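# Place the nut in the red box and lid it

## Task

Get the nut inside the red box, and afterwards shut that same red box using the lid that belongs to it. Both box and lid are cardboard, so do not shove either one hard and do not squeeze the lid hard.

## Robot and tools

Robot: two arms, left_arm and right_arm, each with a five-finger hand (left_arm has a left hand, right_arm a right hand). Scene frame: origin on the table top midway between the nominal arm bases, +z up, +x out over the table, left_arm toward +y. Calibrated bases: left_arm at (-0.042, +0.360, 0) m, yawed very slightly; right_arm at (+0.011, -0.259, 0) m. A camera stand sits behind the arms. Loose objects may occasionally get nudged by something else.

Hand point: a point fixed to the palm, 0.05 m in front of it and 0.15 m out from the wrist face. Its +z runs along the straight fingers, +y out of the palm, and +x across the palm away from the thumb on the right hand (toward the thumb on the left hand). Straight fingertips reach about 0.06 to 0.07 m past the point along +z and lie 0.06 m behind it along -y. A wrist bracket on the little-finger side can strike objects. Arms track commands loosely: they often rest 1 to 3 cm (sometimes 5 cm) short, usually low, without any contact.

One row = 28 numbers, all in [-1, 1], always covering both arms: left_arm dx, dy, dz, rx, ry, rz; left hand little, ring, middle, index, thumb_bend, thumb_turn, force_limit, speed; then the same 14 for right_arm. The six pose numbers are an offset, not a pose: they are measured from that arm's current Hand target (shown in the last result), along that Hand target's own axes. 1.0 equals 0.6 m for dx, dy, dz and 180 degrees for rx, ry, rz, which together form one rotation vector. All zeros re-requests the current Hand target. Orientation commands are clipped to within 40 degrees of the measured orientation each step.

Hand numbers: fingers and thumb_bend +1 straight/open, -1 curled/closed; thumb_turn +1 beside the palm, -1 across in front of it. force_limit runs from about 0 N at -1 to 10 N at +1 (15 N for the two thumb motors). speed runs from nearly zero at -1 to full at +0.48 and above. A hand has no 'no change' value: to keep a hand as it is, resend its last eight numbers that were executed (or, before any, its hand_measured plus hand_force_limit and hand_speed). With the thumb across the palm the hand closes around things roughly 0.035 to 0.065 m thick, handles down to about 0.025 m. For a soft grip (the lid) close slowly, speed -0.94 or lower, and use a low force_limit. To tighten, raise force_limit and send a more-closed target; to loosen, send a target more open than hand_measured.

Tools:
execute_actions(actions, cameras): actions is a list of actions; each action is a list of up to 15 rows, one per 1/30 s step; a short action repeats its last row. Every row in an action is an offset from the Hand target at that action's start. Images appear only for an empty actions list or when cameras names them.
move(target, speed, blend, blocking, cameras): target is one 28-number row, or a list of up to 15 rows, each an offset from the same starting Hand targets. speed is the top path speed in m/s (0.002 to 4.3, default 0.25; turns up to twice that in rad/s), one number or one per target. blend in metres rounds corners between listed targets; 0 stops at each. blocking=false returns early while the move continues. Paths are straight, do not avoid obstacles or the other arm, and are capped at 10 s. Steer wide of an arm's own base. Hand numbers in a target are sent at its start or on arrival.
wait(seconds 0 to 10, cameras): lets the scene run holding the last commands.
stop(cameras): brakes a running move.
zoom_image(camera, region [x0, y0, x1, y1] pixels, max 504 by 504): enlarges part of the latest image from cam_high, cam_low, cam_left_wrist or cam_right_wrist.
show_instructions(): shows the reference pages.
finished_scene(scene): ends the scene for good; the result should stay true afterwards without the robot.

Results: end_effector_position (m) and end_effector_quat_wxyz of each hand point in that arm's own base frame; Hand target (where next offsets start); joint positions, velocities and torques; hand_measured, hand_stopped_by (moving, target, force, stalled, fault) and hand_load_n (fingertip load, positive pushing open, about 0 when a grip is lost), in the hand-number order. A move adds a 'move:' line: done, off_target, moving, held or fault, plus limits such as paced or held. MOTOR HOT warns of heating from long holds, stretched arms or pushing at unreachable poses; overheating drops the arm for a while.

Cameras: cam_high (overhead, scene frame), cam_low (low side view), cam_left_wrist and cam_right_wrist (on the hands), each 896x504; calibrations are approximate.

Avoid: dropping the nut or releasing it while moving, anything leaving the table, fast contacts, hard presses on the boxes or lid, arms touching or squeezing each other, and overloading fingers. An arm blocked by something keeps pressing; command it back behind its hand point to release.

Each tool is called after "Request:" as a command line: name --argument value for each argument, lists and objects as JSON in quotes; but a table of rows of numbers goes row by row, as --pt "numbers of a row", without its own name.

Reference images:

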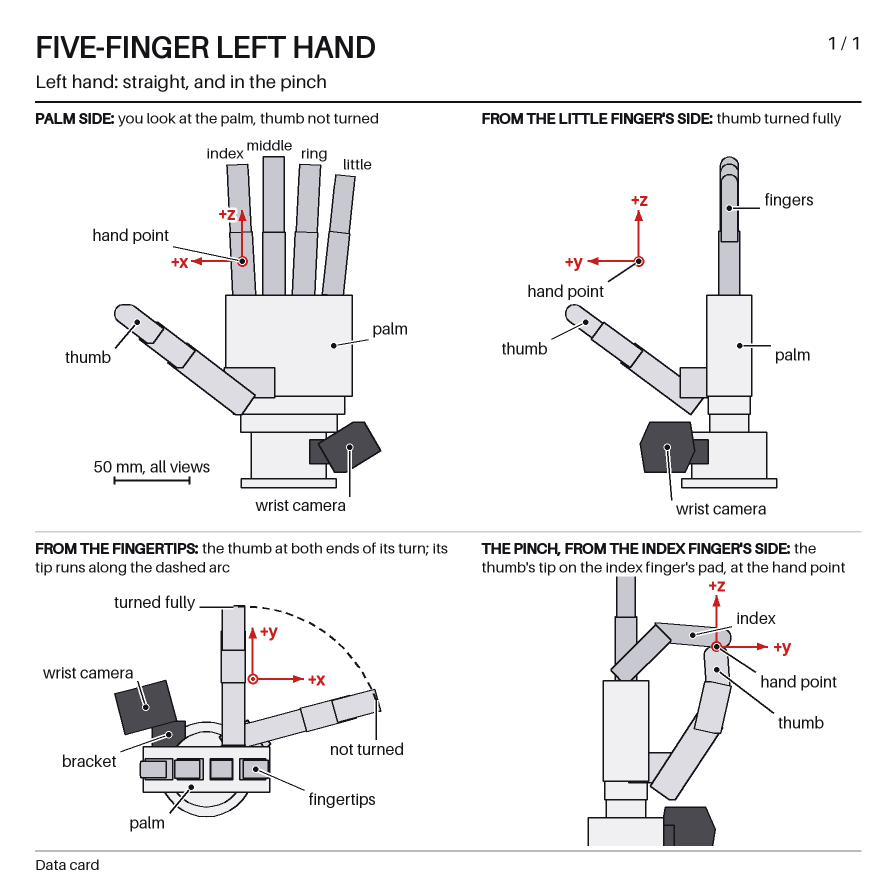

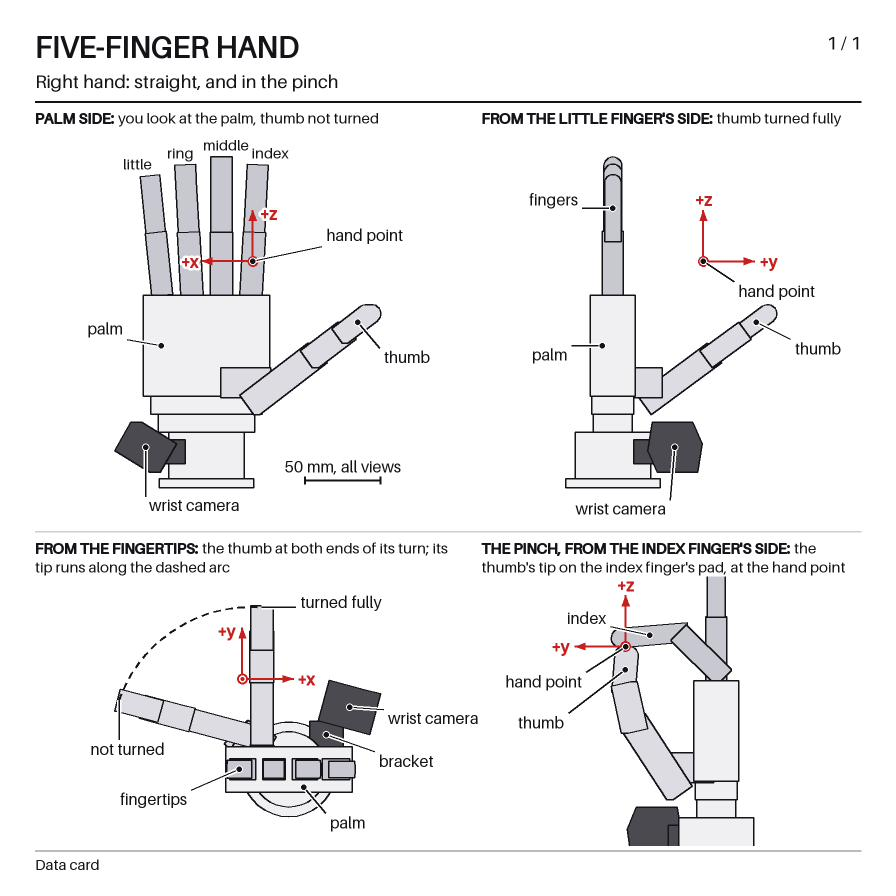

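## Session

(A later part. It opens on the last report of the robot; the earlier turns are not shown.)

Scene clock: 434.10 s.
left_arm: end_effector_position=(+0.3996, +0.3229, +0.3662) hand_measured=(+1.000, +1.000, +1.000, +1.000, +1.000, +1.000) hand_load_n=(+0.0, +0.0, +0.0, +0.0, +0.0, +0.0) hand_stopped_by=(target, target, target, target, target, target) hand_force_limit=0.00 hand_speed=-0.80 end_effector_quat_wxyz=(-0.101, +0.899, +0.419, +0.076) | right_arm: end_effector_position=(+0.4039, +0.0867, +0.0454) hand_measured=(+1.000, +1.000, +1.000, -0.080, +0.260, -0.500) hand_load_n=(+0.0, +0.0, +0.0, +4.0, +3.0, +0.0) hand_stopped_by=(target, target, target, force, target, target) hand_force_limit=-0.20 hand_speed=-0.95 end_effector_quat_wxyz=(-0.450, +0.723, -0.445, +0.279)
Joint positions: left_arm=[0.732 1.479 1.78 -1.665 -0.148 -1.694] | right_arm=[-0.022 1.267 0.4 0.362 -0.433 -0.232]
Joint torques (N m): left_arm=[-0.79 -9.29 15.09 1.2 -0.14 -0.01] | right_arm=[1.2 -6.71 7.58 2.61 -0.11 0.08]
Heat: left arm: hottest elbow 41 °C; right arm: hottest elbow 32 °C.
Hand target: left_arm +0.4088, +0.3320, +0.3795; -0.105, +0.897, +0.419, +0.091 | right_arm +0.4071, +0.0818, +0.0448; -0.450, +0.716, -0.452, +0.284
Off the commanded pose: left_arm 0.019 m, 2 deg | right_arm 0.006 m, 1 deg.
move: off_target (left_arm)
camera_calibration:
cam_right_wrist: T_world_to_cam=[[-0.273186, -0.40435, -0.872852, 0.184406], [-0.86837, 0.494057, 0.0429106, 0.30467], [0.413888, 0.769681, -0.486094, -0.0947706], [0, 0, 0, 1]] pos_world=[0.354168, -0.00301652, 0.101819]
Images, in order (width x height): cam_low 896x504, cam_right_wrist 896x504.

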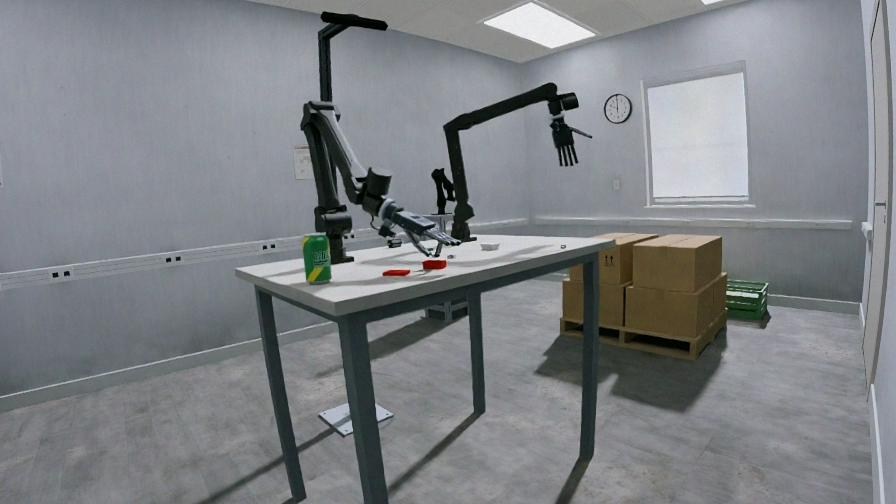

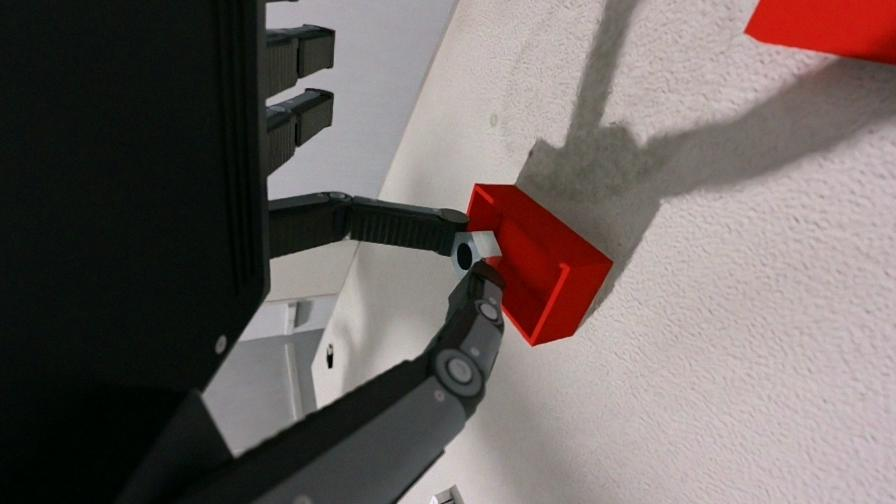

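Request:
move --target '[0,0,0,0,0,0,1,1,1,1,1,1,0,-0.8,0.0008,0.0228,0.0085,0,0,0,1,1,1,-0.4,0.26,-0.5,-0.2,-0.95]' --speed '[0.03]' --cameras '["cam_right_wrist","cam_low"]'

Request:
zoom_image --camera "cam_low" --region '[400, 220, 480, 280]'

Request:
zoom_image --camera "cam_right_wrist" --region '[420, 160, 620, 360]'

Scene clock: 450.17 s.
left_arm: end_effector_position=(+0.3996, +0.3229, +0.3662) hand_measured=(+1.000, +1.000, +1.000, +1.000, +1.000, +1.000) hand_load_n=(+0.0, +0.0, +0.0, +0.0, +0.0, +0.0) hand_stopped_by=(target, target, target, target, target, target) hand_force_limit=0.00 hand_speed=-0.80 end_effector_quat_wxyz=(-0.101, +0.899, +0.419, +0.076) | right_arm: end_effector_position=(+0.4034, +0.0854, +0.0309) hand_measured=(+1.000, +1.000, +1.000, -0.080, +0.260, -0.500) hand_load_n=(+0.0, +0.0, +0.0, +4.0, +3.0, +0.0) hand_stopped_by=(target, target, target, force, target, target) hand_force_limit=-0.20 hand_speed=-0.95 end_effector_quat_wxyz=(-0.449, +0.722, -0.446, +0.280)
Joint positions: left_arm=[0.732 1.479 1.78 -1.665 -0.148 -1.694] | right_arm=[-0.026 1.32 0.383 0.431 -0.433 -0.232]
Joint torques (N m): left_arm=[-0.85 -9.17 15.04 1.21 -0.14 -0.01] | right_arm=[1.14 -7.06 7.05 2.62 -0.24 0.06]
Heat: left arm: hottest elbow 41 °C; right arm: hottest elbow 31 °C.
Hand target: left_arm +0.4088, +0.3320, +0.3795; -0.105, +0.897, +0.419, +0.091 | right_arm +0.4062, +0.0808, +0.0303; -0.450, +0.716, -0.452, +0.284
Off the commanded pose: left_arm 0.019 m, 2 deg | right_arm 0.005 m, 1 deg.
move: off_target (left_arm)
camera_calibration:
cam_right_wrist: T_world_to_cam=[[-0.274881, -0.403436, -0.872743, 0.17167], [-0.86665, 0.497042, 0.0431982, 0.304649], [0.416362, 0.768237, -0.486265, -0.101475], [0, 0, 0, 1]] pos_world=[0.353463, -0.00420879, 0.0873194]
Images, in order (width x height): cam_low 896x504, cam_right_wrist 896x504.

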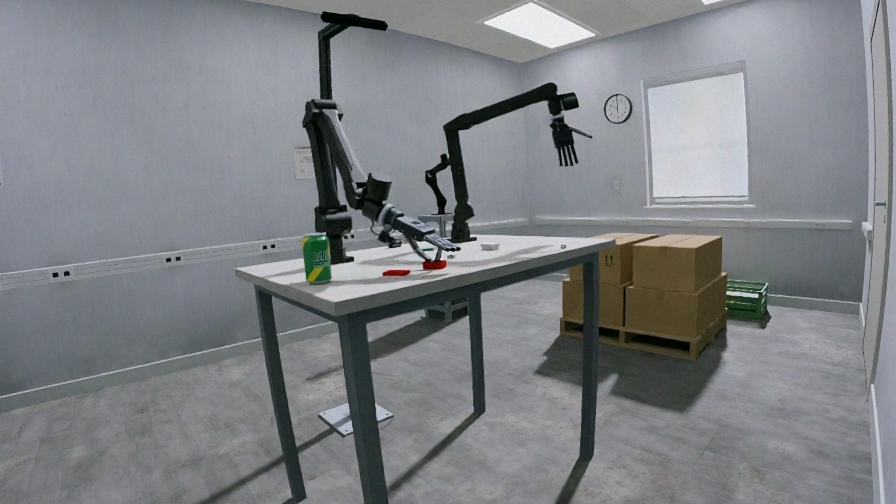

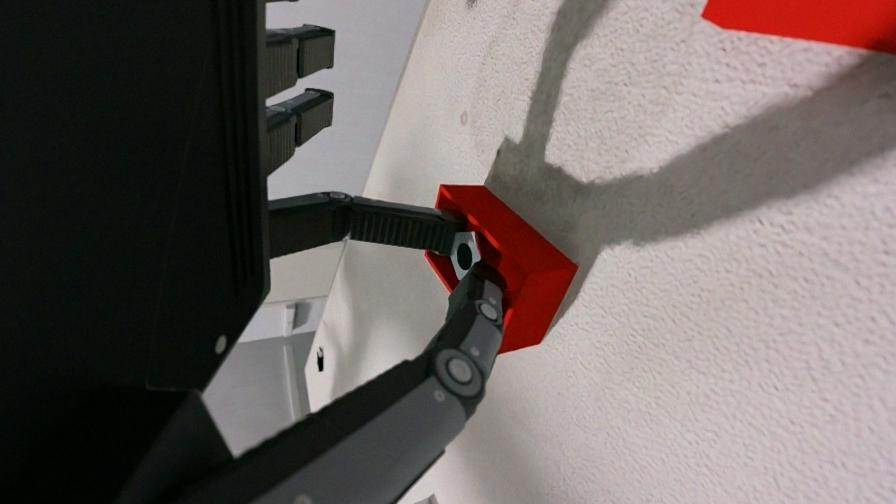

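Scaled by 6.300 from the camera's 896x504 image, which has a finer 1280x720 frame.

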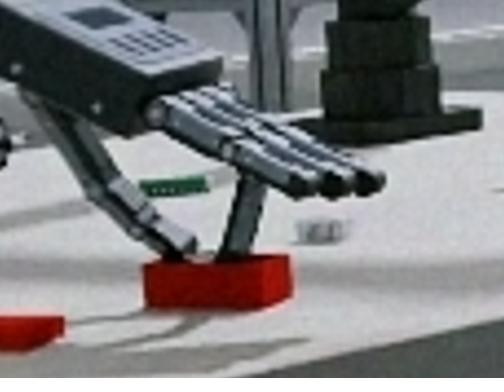

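Scaled by 2.520 from the camera's 896x504 image, which has a finer 1280x720 frame.

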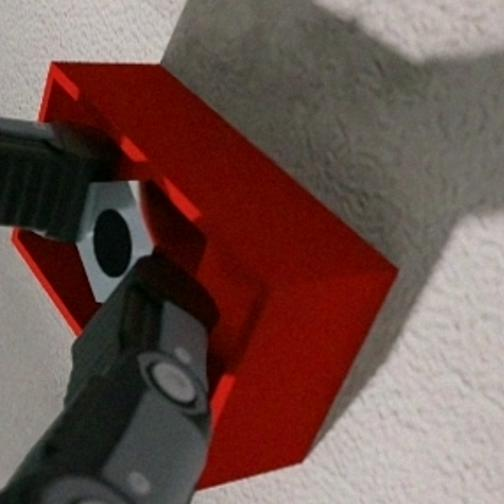

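Request:
move --target '[0,0,0,0,0,0,1,1,1,1,1,1,0,-0.8,0,0.0040,0.0055,0,0,0,1,1,1,-0.4,0.26,-0.5,-0.2,-0.95]' --speed '[0.02]' --cameras '["cam_right_wrist","cam_low"]'

Request:
zoom_image --camera "cam_low" --region '[400, 220, 480, 280]'

Request:
zoom_image --camera "cam_right_wrist" --region '[420, 160, 620, 360]'

Scene clock: 456.93 s.
left_arm: end_effector_position=(+0.3996, +0.3229, +0.3662) hand_measured=(+1.000, +1.000, +1.000, +1.000, +1.000, +1.000) hand_load_n=(+0.0, +0.0, +0.0, +0.0, +0.0, +0.0) hand_stopped_by=(target, target, target, target, target, target) hand_force_limit=0.00 hand_speed=-0.80 end_effector_quat_wxyz=(-0.101, +0.899, +0.419, +0.076) | right_arm: end_effector_position=(+0.4049, +0.0853, +0.0274) hand_measured=(+1.000, +1.000, +1.000, -0.080, +0.260, -0.500) hand_load_n=(+0.0, +0.0, +0.0, +4.0, +3.5, +0.0) hand_stopped_by=(target, target, target, force, target, target) hand_force_limit=-0.20 hand_speed=-0.95 end_effector_quat_wxyz=(-0.449, +0.722, -0.446, +0.280)
Joint positions: left_arm=[0.732 1.479 1.78 -1.665 -0.148 -1.694] | right_arm=[-0.026 1.338 0.383 0.45 -0.433 -0.232]
Joint torques (N m): left_arm=[-0.79 -9.05 15.06 1.2 -0.13 -0.01] | right_arm=[1.38 -7.18 6.98 2.59 -0.13 0.08]
Heat: left arm: hottest elbow 41 °C; right arm: hottest elbow 31 °C.
Hand target: left_arm +0.4088, +0.3320, +0.3795; -0.105, +0.897, +0.419, +0.091 | right_arm +0.4079, +0.0816, +0.0268; -0.451, +0.716, -0.452, +0.284
Off the commanded pose: left_arm 0.019 m, 2 deg | right_arm 0.005 m, 1 deg.
move: off_target (left_arm)
camera_calibration:
cam_right_wrist: T_world_to_cam=[[-0.274164, -0.403453, -0.87296, 0.168789], [-0.866704, 0.497009, 0.0424976, 0.306177], [0.416724, 0.768249, -0.485937, -0.103958], [0, 0, 0, 1]] pos_world=[0.354962, -0.00420886, 0.0838176]
Images, in order (width x height): cam_low 896x504, cam_right_wrist 896x504.

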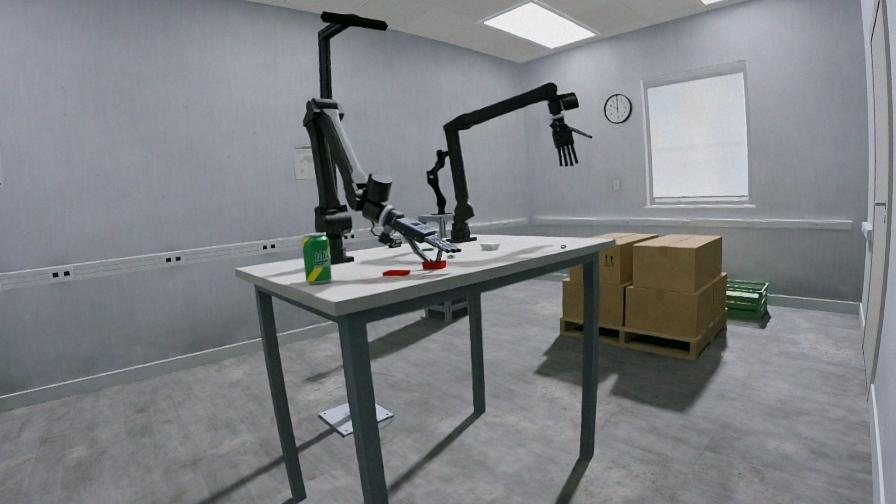

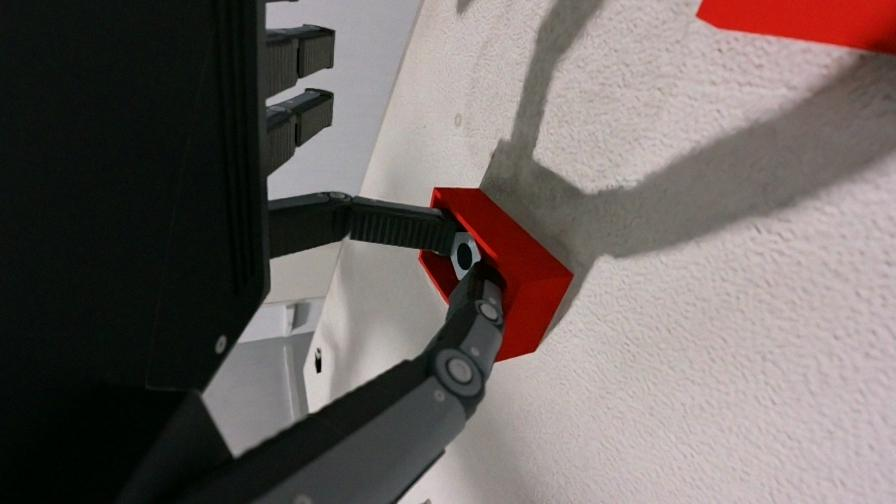

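Scaled by 6.300 from the camera's 896x504 image, which has a finer 1280x720 frame.

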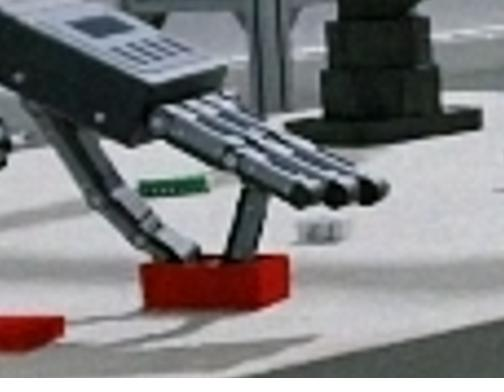

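Scaled by 2.520 from the camera's 896x504 image, which has a finer 1280x720 frame.

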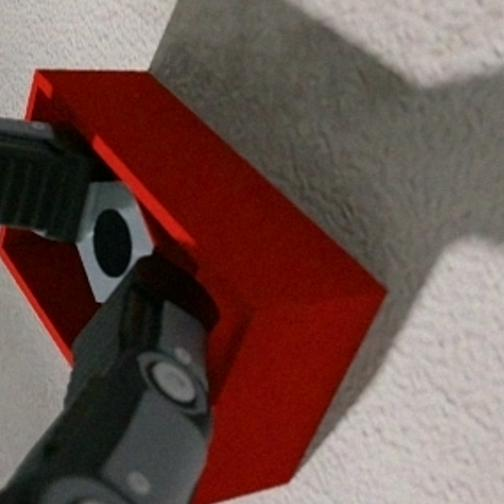

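Request:
move --target '[0,0,0,0,0,0,1,1,1,1,1,1,0,-0.8,0,0,0,0,0,0,1,1,1,0.04,0.26,-0.5,-0.2,-0.93]' --speed '[0.02]' --cameras '["cam_right_wrist","cam_low"]'

Request:
zoom_image --camera "cam_low" --region '[400, 220, 480, 280]'

Request:
zoom_image --camera "cam_right_wrist" --region '[420, 160, 620, 360]'

Scene clock: 464.70 s.
left_arm: end_effector_position=(+0.3996, +0.3229, +0.3662) hand_measured=(+1.000, +1.000, +1.000, +1.000, +1.000, +1.000) hand_load_n=(+0.0, +0.0, +0.0, +0.0, +0.0, +0.0) hand_stopped_by=(target, target, target, target, target, target) hand_force_limit=0.00 hand_speed=-0.80 end_effector_quat_wxyz=(-0.101, +0.899, +0.419, +0.076) | right_arm: end_effector_position=(+0.4052, +0.0853, +0.0276) hand_measured=(+1.000, +1.000, +1.000, +0.040, +0.260, -0.500) hand_load_n=(+0.0, +0.0, +0.0, -0.5, -0.5, +0.0) hand_stopped_by=(target, target, target, target, target, target) hand_force_limit=-0.20 hand_speed=-0.93 end_effector_quat_wxyz=(-0.450, +0.722, -0.445, +0.281)
Joint positions: left_arm=[0.732 1.479 1.78 -1.665 -0.148 -1.694] | right_arm=[-0.026 1.338 0.383 0.452 -0.433 -0.232]
Joint torques (N m): left_arm=[-0.73 -9.23 15.06 1.22 -0.13 -0.01] | right_arm=[1.32 -7.12 6.95 2.58 -0.12 0.08]
Heat: left arm: hottest elbow 41 °C; right arm: hottest elbow 31 °C.
Hand target: left_arm +0.4088, +0.3320, +0.3795; -0.105, +0.897, +0.419, +0.091 | right_arm +0.4079, +0.0816, +0.0267; -0.450, +0.716, -0.452, +0.284
Off the commanded pose: left_arm 0.019 m, 2 deg | right_arm 0.005 m, 1 deg.
move: off_target (left_arm)
camera_calibration:
cam_right_wrist: T_world_to_cam=[[-0.272846, -0.403461, -0.873369, 0.168494], [-0.866743, 0.497054, 0.0411571, 0.306471], [0.417507, 0.768216, -0.485316, -0.104324], [0, 0, 0, 1]] pos_world=[0.35516, -0.00420872, 0.0839142]
Images, in order (width x height): cam_low 896x504, cam_right_wrist 896x504.

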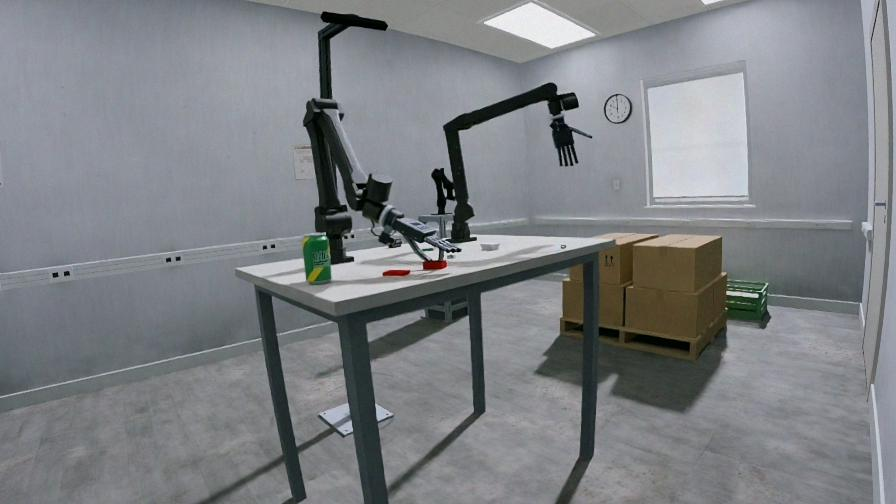

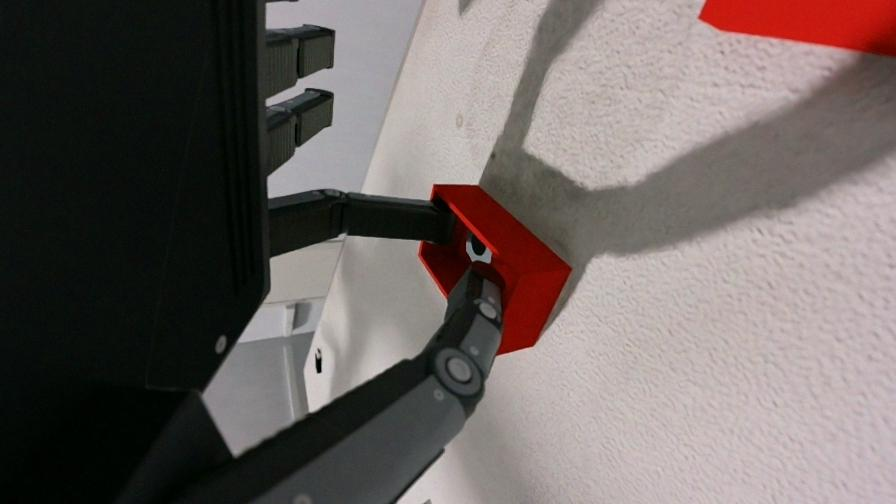

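Scaled by 6.300 from the camera's 896x504 image, which has a finer 1280x720 frame.

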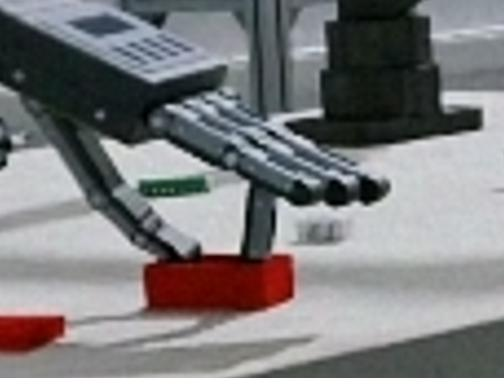

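Scaled by 2.520 from the camera's 896x504 image, which has a finer 1280x720 frame.

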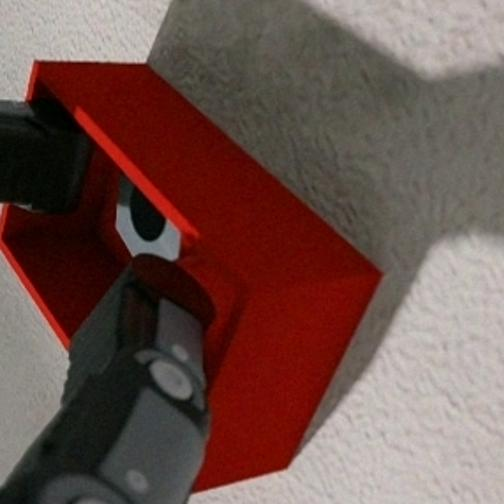

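Request:
move --pt "0 0 0 0 0 0 1 1 1 1 1 1 0 -0.8 0 0 0 0 0 0 1 1 1 0.04 0.0 -0.5 -0.2 -0.85" --pt "0 0 0 0 0 0 1 1 1 1 1 1 0 -0.8 0.0078 -0.0782 -0.0108 0 0 0 1 1 1 0.04 0.0 -0.5 -0.2 -0.85" --speed 0.04 --cameras '["cam_right_wrist","cam_low"]'

Request:
zoom_image --camera "cam_right_wrist" --region '[420, 120, 660, 360]'

Scene clock: 471.27 s.
left_arm: end_effector_position=(+0.3996, +0.3229, +0.3662) hand_measured=(+1.000, +1.000, +1.000, +1.000, +1.000, +1.000) hand_load_n=(+0.0, +0.0, +0.0, +0.0, +0.0, +0.0) hand_stopped_by=(target, target, target, target, target, target) hand_force_limit=0.00 hand_speed=-0.80 end_effector_quat_wxyz=(-0.101, +0.899, +0.419, +0.076) | right_arm: end_effector_position=(+0.4021, +0.0846, +0.0495) hand_measured=(+1.000, +1.000, +1.000, +0.040, +0.000, -0.500) hand_load_n=(+0.0, +0.0, +0.0, +0.0, +0.0, +0.0) hand_stopped_by=(target, target, target, target, target, target) hand_force_limit=-0.20 hand_speed=-0.85 end_effector_quat_wxyz=(-0.440, +0.725, -0.456, +0.268)
Joint positions: left_arm=[0.732 1.479 1.78 -1.665 -0.148 -1.694] | right_arm=[-0.026 1.242 0.421 0.281 -0.427 -0.229]
Joint torques (N m): left_arm=[-0.79 -9.35 15.04 1.22 -0.13 -0.01] | right_arm=[1.85 -8.53 11.92 1.33 -0.12 0.09]
Heat: left arm: hottest elbow 41 °C; right arm: hottest elbow 31 °C.
Hand target: left_arm +0.4088, +0.3320, +0.3795; -0.105, +0.897, +0.419, +0.091 | right_arm +0.4231, +0.0835, +0.0719; -0.450, +0.716, -0.452, +0.284
Off the commanded pose: left_arm 0.019 m, 2 deg | right_arm 0.031 m, 2 deg.
move: off_target (left_arm, right_arm)
camera_calibration:
cam_right_wrist: T_world_to_cam=[[-0.308659, -0.400939, -0.862542, 0.200068], [-0.861123, 0.502928, 0.0743727, 0.298853], [0.403978, 0.76571, -0.500491, -0.0854008], [0, 0, 0, 1]] pos_world=[0.353601, -0.00469437, 0.107598]
Images, in order (width x height): cam_low 896x504, cam_right_wrist 896x504.

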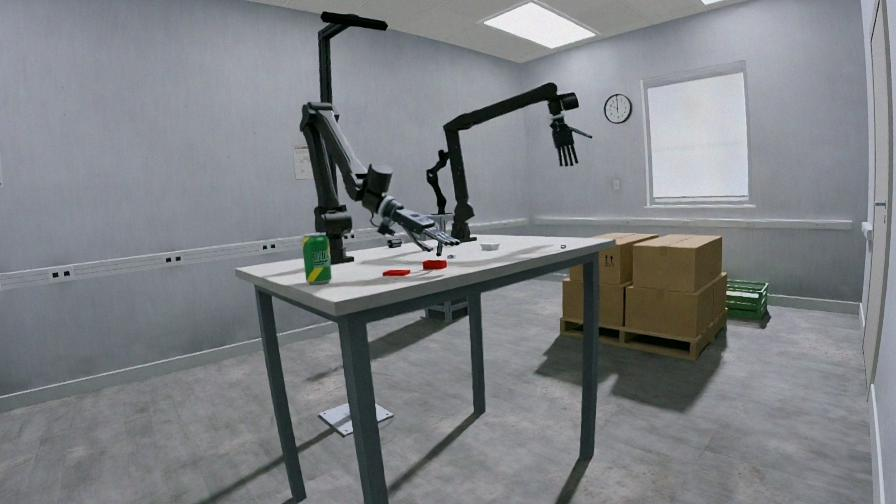

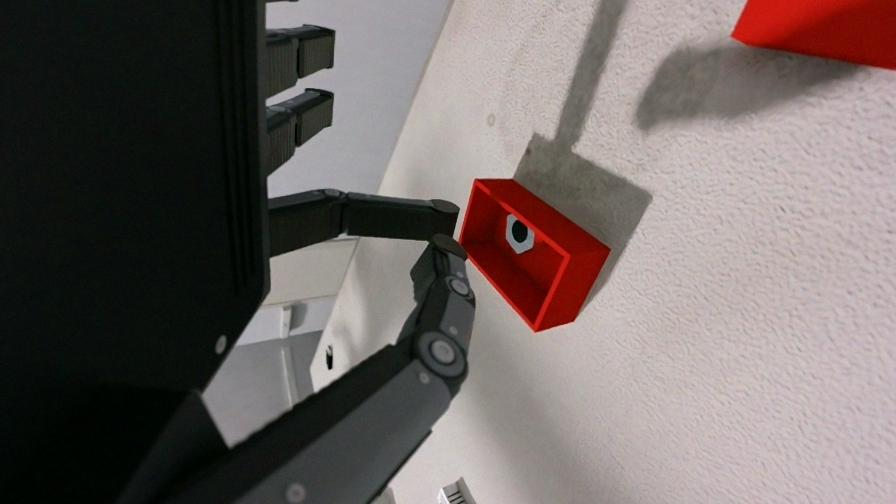

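Scaled by 2.100 from the camera's 896x504 image, which has a finer 1280x720 frame.

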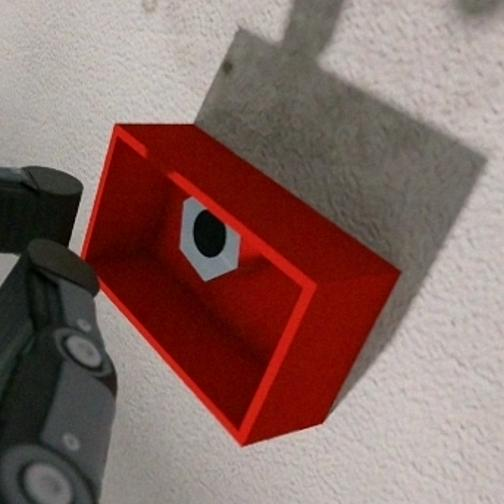

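Request:
move --pt "0 0 0 0 0 0 1 1 1 1 1 1 0 -0.8 0 -0.0571 -0.0275 0 0 0 1 1 1 0.04 0.0 -0.5 -0.2 -0.85" --pt "0 0 0 0 0 0 1 1 1 1 1 1 0 -0.8 0.1308 -0.0082 -0.1098 -0.057 -0.0075 -0.004 1 1 0.5 0.5 1 -1 -0.75 -0.4" --speed '[0.08,0.1]' --blend '[0.01,0]' --cameras '["cam_right_wrist","cam_high"]'

Request:
zoom_image --camera "cam_high" --region '[480, 240, 620, 320]'

Scene clock: 488.53 s.
left_arm: end_effector_position=(+0.3996, +0.3229, +0.3662) hand_measured=(+1.000, +1.000, +1.000, +1.000, +1.000, +1.000) hand_load_n=(+0.5, +0.0, +0.0, +0.0, +0.0, +0.0) hand_stopped_by=(target, target, target, target, target, target) hand_force_limit=0.00 hand_speed=-0.80 end_effector_quat_wxyz=(-0.101, +0.899, +0.419, +0.076) | right_arm: end_effector_position=(+0.3856, -0.0026, +0.0865) hand_measured=(+1.000, +1.000, +0.500, +0.500, +1.000, -1.000) hand_load_n=(+0.0, +0.0, +0.0, -0.5, +0.0, +0.0) hand_stopped_by=(target, target, target, target, target, target) hand_force_limit=-0.75 hand_speed=-0.40 end_effector_quat_wxyz=(-0.385, +0.760, -0.474, +0.220)
Joint positions: left_arm=[0.732 1.479 1.78 -1.665 -0.148 -1.694] | right_arm=[-0.287 1.162 0.612 -0.271 -0.594 -0.502]
Joint torques (N m): left_arm=[-0.79 -9.29 15.09 1.21 -0.13 -0.01] | right_arm=[1.38 -6.77 13.82 0.98 -0.6 -0.15]
Heat: left arm: hottest elbow 42 °C; right arm: hottest elbow 31 °C.
Hand target: left_arm +0.4088, +0.3320, +0.3795; -0.105, +0.897, +0.419, +0.091 | right_arm +0.4053, -0.0119, +0.1050; -0.388, +0.759, -0.465, +0.237
Off the commanded pose: left_arm 0.019 m, 2 deg | right_arm 0.028 m, 2 deg.
move: off_target (left_arm, right_arm); target 2's new numbers were sent with right_arm's hand 0.028 m and 2 deg from that target
camera_calibration:
cam_right_wrist: T_world_to_cam=[[-0.428501, -0.455328, -0.780425, 0.230892], [-0.850969, 0.493703, 0.17919, 0.312753], [0.303708, 0.7409, -0.599023, 0.0536734], [0, 0, 0, 1]] pos_world=[0.348779, -0.089042, 0.156304]
Images, in order (width x height): cam_high 896x504, cam_right_wrist 896x504.

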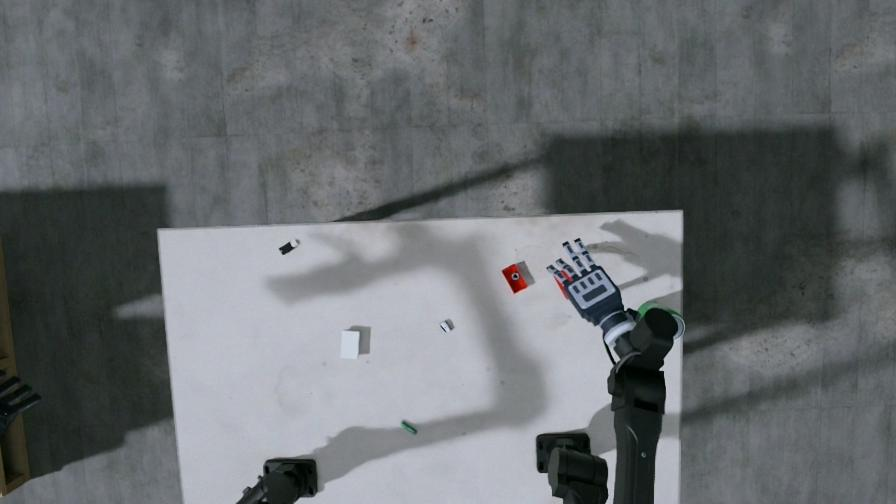

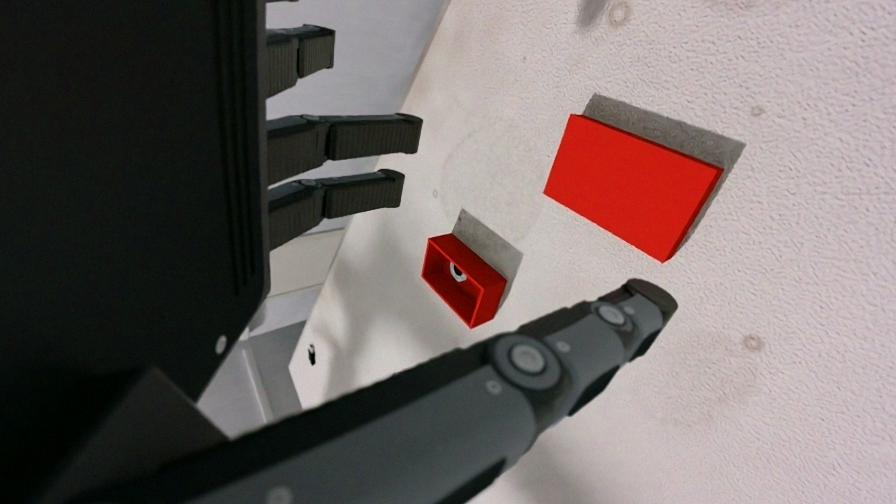

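Scaled by 3.600 from the camera's 896x504 image, which has a finer 1280x720 frame.

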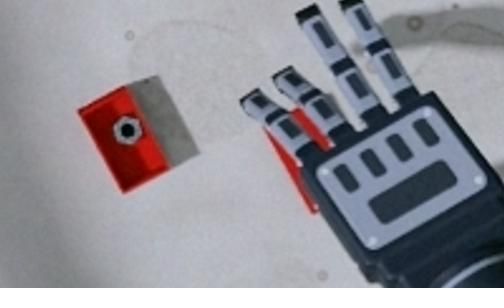

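Request:
move --target '[0,0,0,0,0,0,1,1,1,1,1,1,0,-0.8,-0.0012,0.0908,0.048,0,0,0,1,1,0.5,0.5,1,-1,-0.75,-0.4]' --speed 0.08 --cameras '["cam_right_wrist"]'

Scene clock: 502.20 s.
left_arm: end_effector_position=(+0.3996, +0.3229, +0.3662) hand_measured=(+1.000, +1.000, +1.000, +1.000, +1.000, +1.000) hand_load_n=(+0.0, +0.0, +0.0, +0.0, +0.0, +0.0) hand_stopped_by=(target, target, target, target, target, target) hand_force_limit=0.00 hand_speed=-0.80 end_effector_quat_wxyz=(-0.101, +0.899, +0.419, +0.076) | right_arm: end_effector_position=(+0.3941, -0.0093, +0.0449) hand_measured=(+1.000, +1.000, +0.500, +0.500, +1.000, -1.000) hand_load_n=(+0.0, +0.0, +0.0, -0.5, +0.0, +0.0) hand_stopped_by=(target, target, target, target, target, target) hand_force_limit=-0.75 hand_speed=-0.40 end_effector_quat_wxyz=(-0.388, +0.760, -0.468, +0.229)
Joint positions: left_arm=[0.732 1.479 1.78 -1.665 -0.148 -1.694] | right_arm=[-0.3 1.277 0.56 -0.089 -0.606 -0.516]
Joint torques (N m): left_arm=[-0.85 -9.11 15.06 1.22 -0.13 -0.01] | right_arm=[1.14 -7.88 8.34 2.15 -0.61 -0.15]
Heat: left arm: hottest elbow 42 °C; right arm: hottest elbow 32 °C.
Hand target: left_arm +0.4088, +0.3320, +0.3795; -0.105, +0.897, +0.419, +0.091 | right_arm +0.3971, -0.0151, +0.0438; -0.388, +0.759, -0.466, +0.237
Off the commanded pose: left_arm 0.019 m, 2 deg | right_arm 0.007 m, 1 deg.
move: off_target (left_arm)
camera_calibration:
cam_right_wrist: T_world_to_cam=[[-0.410113, -0.461202, -0.786829, 0.192076], [-0.856017, 0.492342, 0.157588, 0.333594], [0.314709, 0.738168, -0.596713, 0.0266614], [0, 0, 0, 1]] pos_world=[0.355944, -0.0953367, 0.11447]
Images, in order (width x height): cam_right_wrist 896x504.

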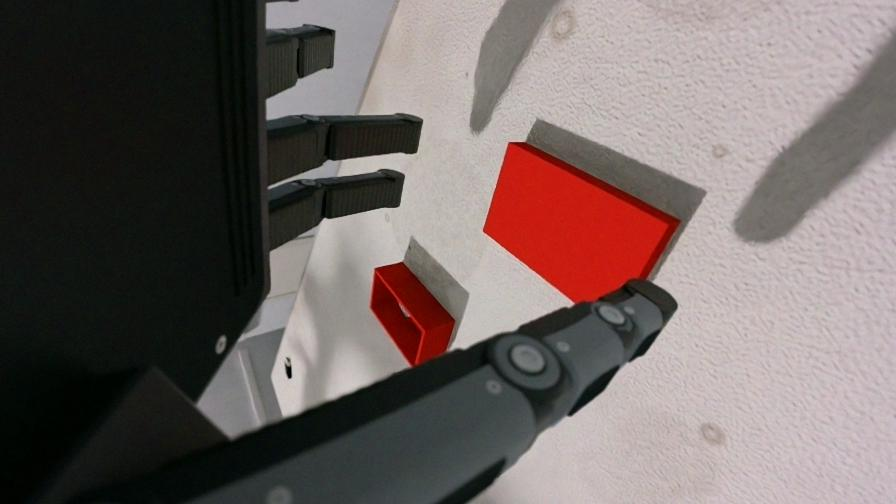

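Request:
move --target '[0,0,0,0,0,0,1,1,1,1,1,1,0,-0.8,0.0052,0.0302,0.0158,0,0,0,1,1,0.5,0.5,1,-1,-0.75,-0.4]' --speed 0.05 --cameras '["cam_right_wrist","cam_low"]'

Request:
zoom_image --camera "cam_low" --region '[350, 220, 450, 280]'

Scene clock: 510.23 s.
left_arm: end_effector_position=(+0.3996, +0.3229, +0.3662) hand_measured=(+1.000, +1.000, +1.000, +1.000, +1.000, +1.000) hand_load_n=(+0.0, +0.0, +0.0, +0.0, +0.0, +0.0) hand_stopped_by=(target, target, target, target, target, target) hand_force_limit=0.00 hand_speed=-0.80 end_effector_quat_wxyz=(-0.101, +0.899, +0.419, +0.076) | right_arm: end_effector_position=(+0.3939, -0.0136, +0.0256) hand_measured=(+1.000, +1.000, +0.500, +0.500, +1.000, -1.000) hand_load_n=(+0.0, +0.0, +0.0, +0.0, +0.0, +0.0) hand_stopped_by=(target, target, target, target, target, target) hand_force_limit=-0.75 hand_speed=-0.40 end_effector_quat_wxyz=(-0.389, +0.760, -0.468, +0.230)
Joint positions: left_arm=[0.732 1.479 1.78 -1.665 -0.148 -1.694] | right_arm=[-0.314 1.331 0.538 -0.018 -0.615 -0.528]
Joint torques (N m): left_arm=[-0.85 -9.23 15.05 1.22 -0.14 0] | right_arm=[1.2 -8.12 7.75 2.21 -0.61 -0.15]
Heat: left arm: hottest elbow 42 °C; right arm: hottest elbow 32 °C.
Hand target: left_arm +0.4088, +0.3320, +0.3795; -0.105, +0.897, +0.419, +0.091 | right_arm +0.3959, -0.0192, +0.0236; -0.388, +0.759, -0.465, +0.237
Off the commanded pose: left_arm 0.019 m, 2 deg | right_arm 0.006 m, 1 deg.
move: off_target (left_arm)
camera_calibration:
cam_right_wrist: T_world_to_cam=[[-0.408221, -0.461866, -0.787423, 0.174057], [-0.856374, 0.492519, 0.155078, 0.338789], [0.316195, 0.737634, -0.596587, 0.0178491], [0, 0, 0, 1]] pos_world=[0.35554, -0.099635, 0.0951663]
Images, in order (width x height): cam_low 896x504, cam_right_wrist 896x504.

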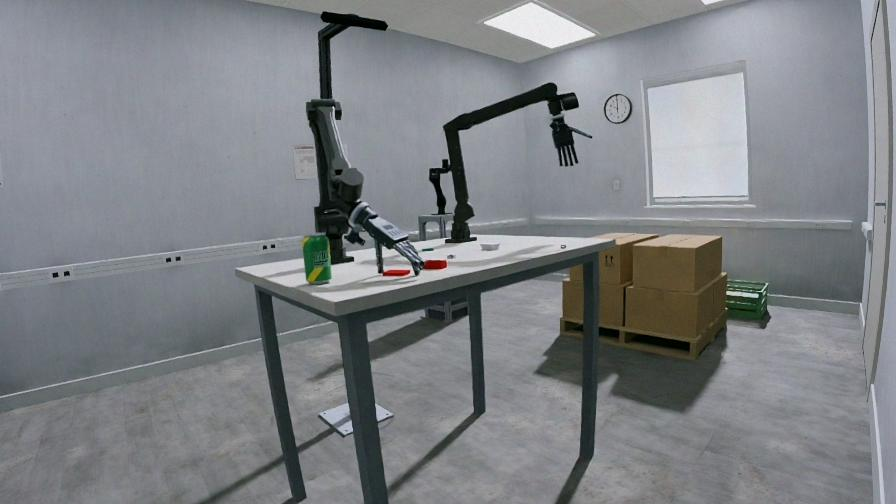

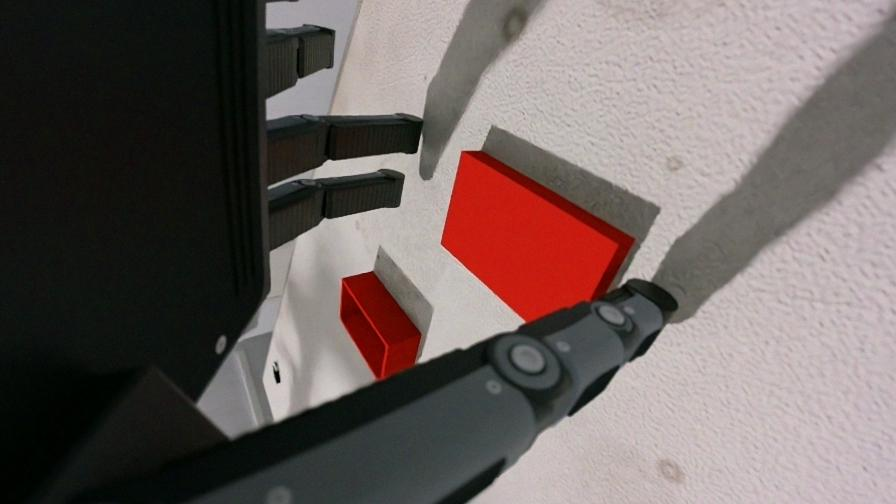

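Scaled by 5.040 from the camera's 896x504 image, which has a finer 1280x720 frame.

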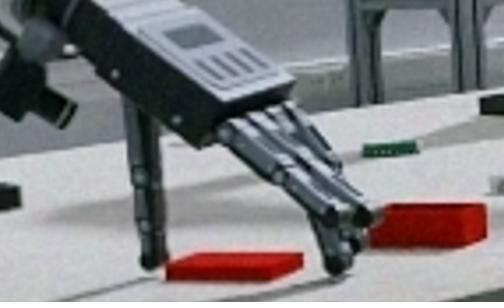

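Request:
move --target '[0,0,0,0,0,0,1,1,1,1,1,1,0,-0.8,0,0,0,0,0,0,1,1,-0.02,-0.02,1,-1,-0.75,-0.95]' --speed 0.05 --cameras '["cam_right_wrist","cam_low"]'

Request:
zoom_image --camera "cam_low" --region '[350, 220, 450, 280]'

Scene clock: 516.53 s.
left_arm: end_effector_position=(+0.3996, +0.3229, +0.3662) hand_measured=(+1.000, +1.000, +1.000, +1.000, +1.000, +1.000) hand_load_n=(+0.0, +0.0, +0.0, +0.0, +0.0, +0.0) hand_stopped_by=(target, target, target, target, target, target) hand_force_limit=0.00 hand_speed=-0.80 end_effector_quat_wxyz=(-0.101, +0.899, +0.419, +0.076) | right_arm: end_effector_position=(+0.3946, -0.0136, +0.0262) hand_measured=(+1.000, +1.000, +0.058, +0.020, +1.000, -1.000) hand_load_n=(+0.0, +0.0, +2.0, +1.5, +0.5, -0.5) hand_stopped_by=(target, target, force, force, target, target) hand_force_limit=-0.75 hand_speed=-0.95 end_effector_quat_wxyz=(-0.390, +0.759, -0.467, +0.231)
Joint positions: left_arm=[0.732 1.479 1.78 -1.665 -0.148 -1.694] | right_arm=[-0.314 1.331 0.538 -0.014 -0.617 -0.528]
Joint torques (N m): left_arm=[-0.79 -9.23 15.06 1.22 -0.13 0] | right_arm=[1.08 -8.18 7.73 2.02 -0.55 -0.15]
Heat: left arm: hottest elbow 42 °C; right arm: hottest elbow 32 °C.
Hand target: left_arm +0.4088, +0.3320, +0.3795; -0.105, +0.897, +0.419, +0.091 | right_arm +0.3959, -0.0191, +0.0236; -0.388, +0.759, -0.465, +0.237
Off the commanded pose: left_arm 0.019 m, 2 deg | right_arm 0.006 m, 1 deg.
move: off_target (left_arm)
camera_calibration:
cam_right_wrist: T_world_to_cam=[[-0.404394, -0.462314, -0.789133, 0.173363], [-0.857668, 0.491328, 0.15167, 0.339907], [0.317604, 0.738148, -0.595201, 0.0173141], [0, 0, 0, 1]] pos_world=[0.356135, -0.0996379, 0.0955582]
Images, in order (width x height): cam_low 896x504, cam_right_wrist 896x504.

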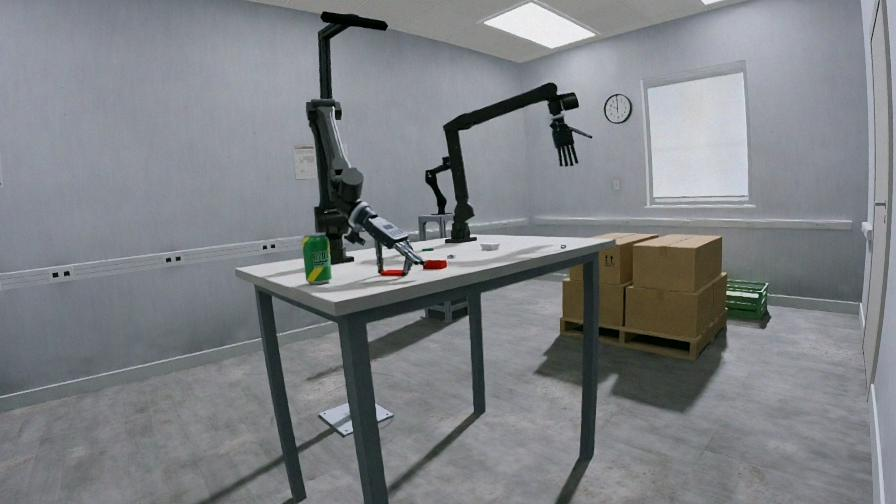

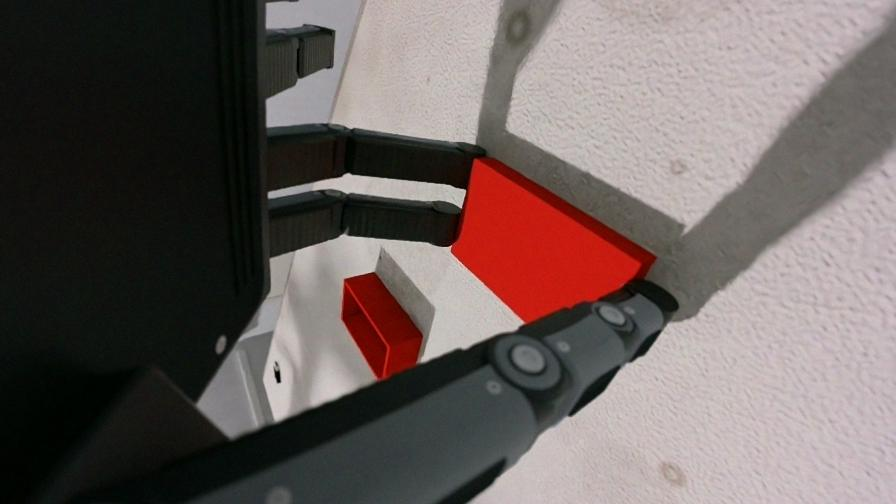

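Scaled by 5.040 from the camera's 896x504 image, which has a finer 1280x720 frame.

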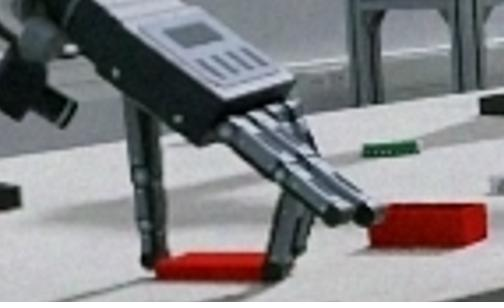

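Request:
zoom_image --camera "cam_right_wrist" --region '[430, 130, 690, 340]'

Scaled by 1.938 from the camera's 896x504 image, which has a finer 1280x720 frame.

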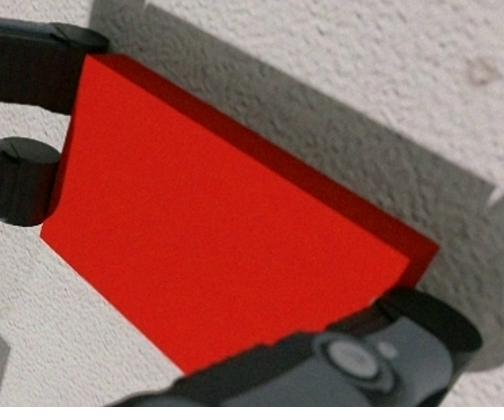

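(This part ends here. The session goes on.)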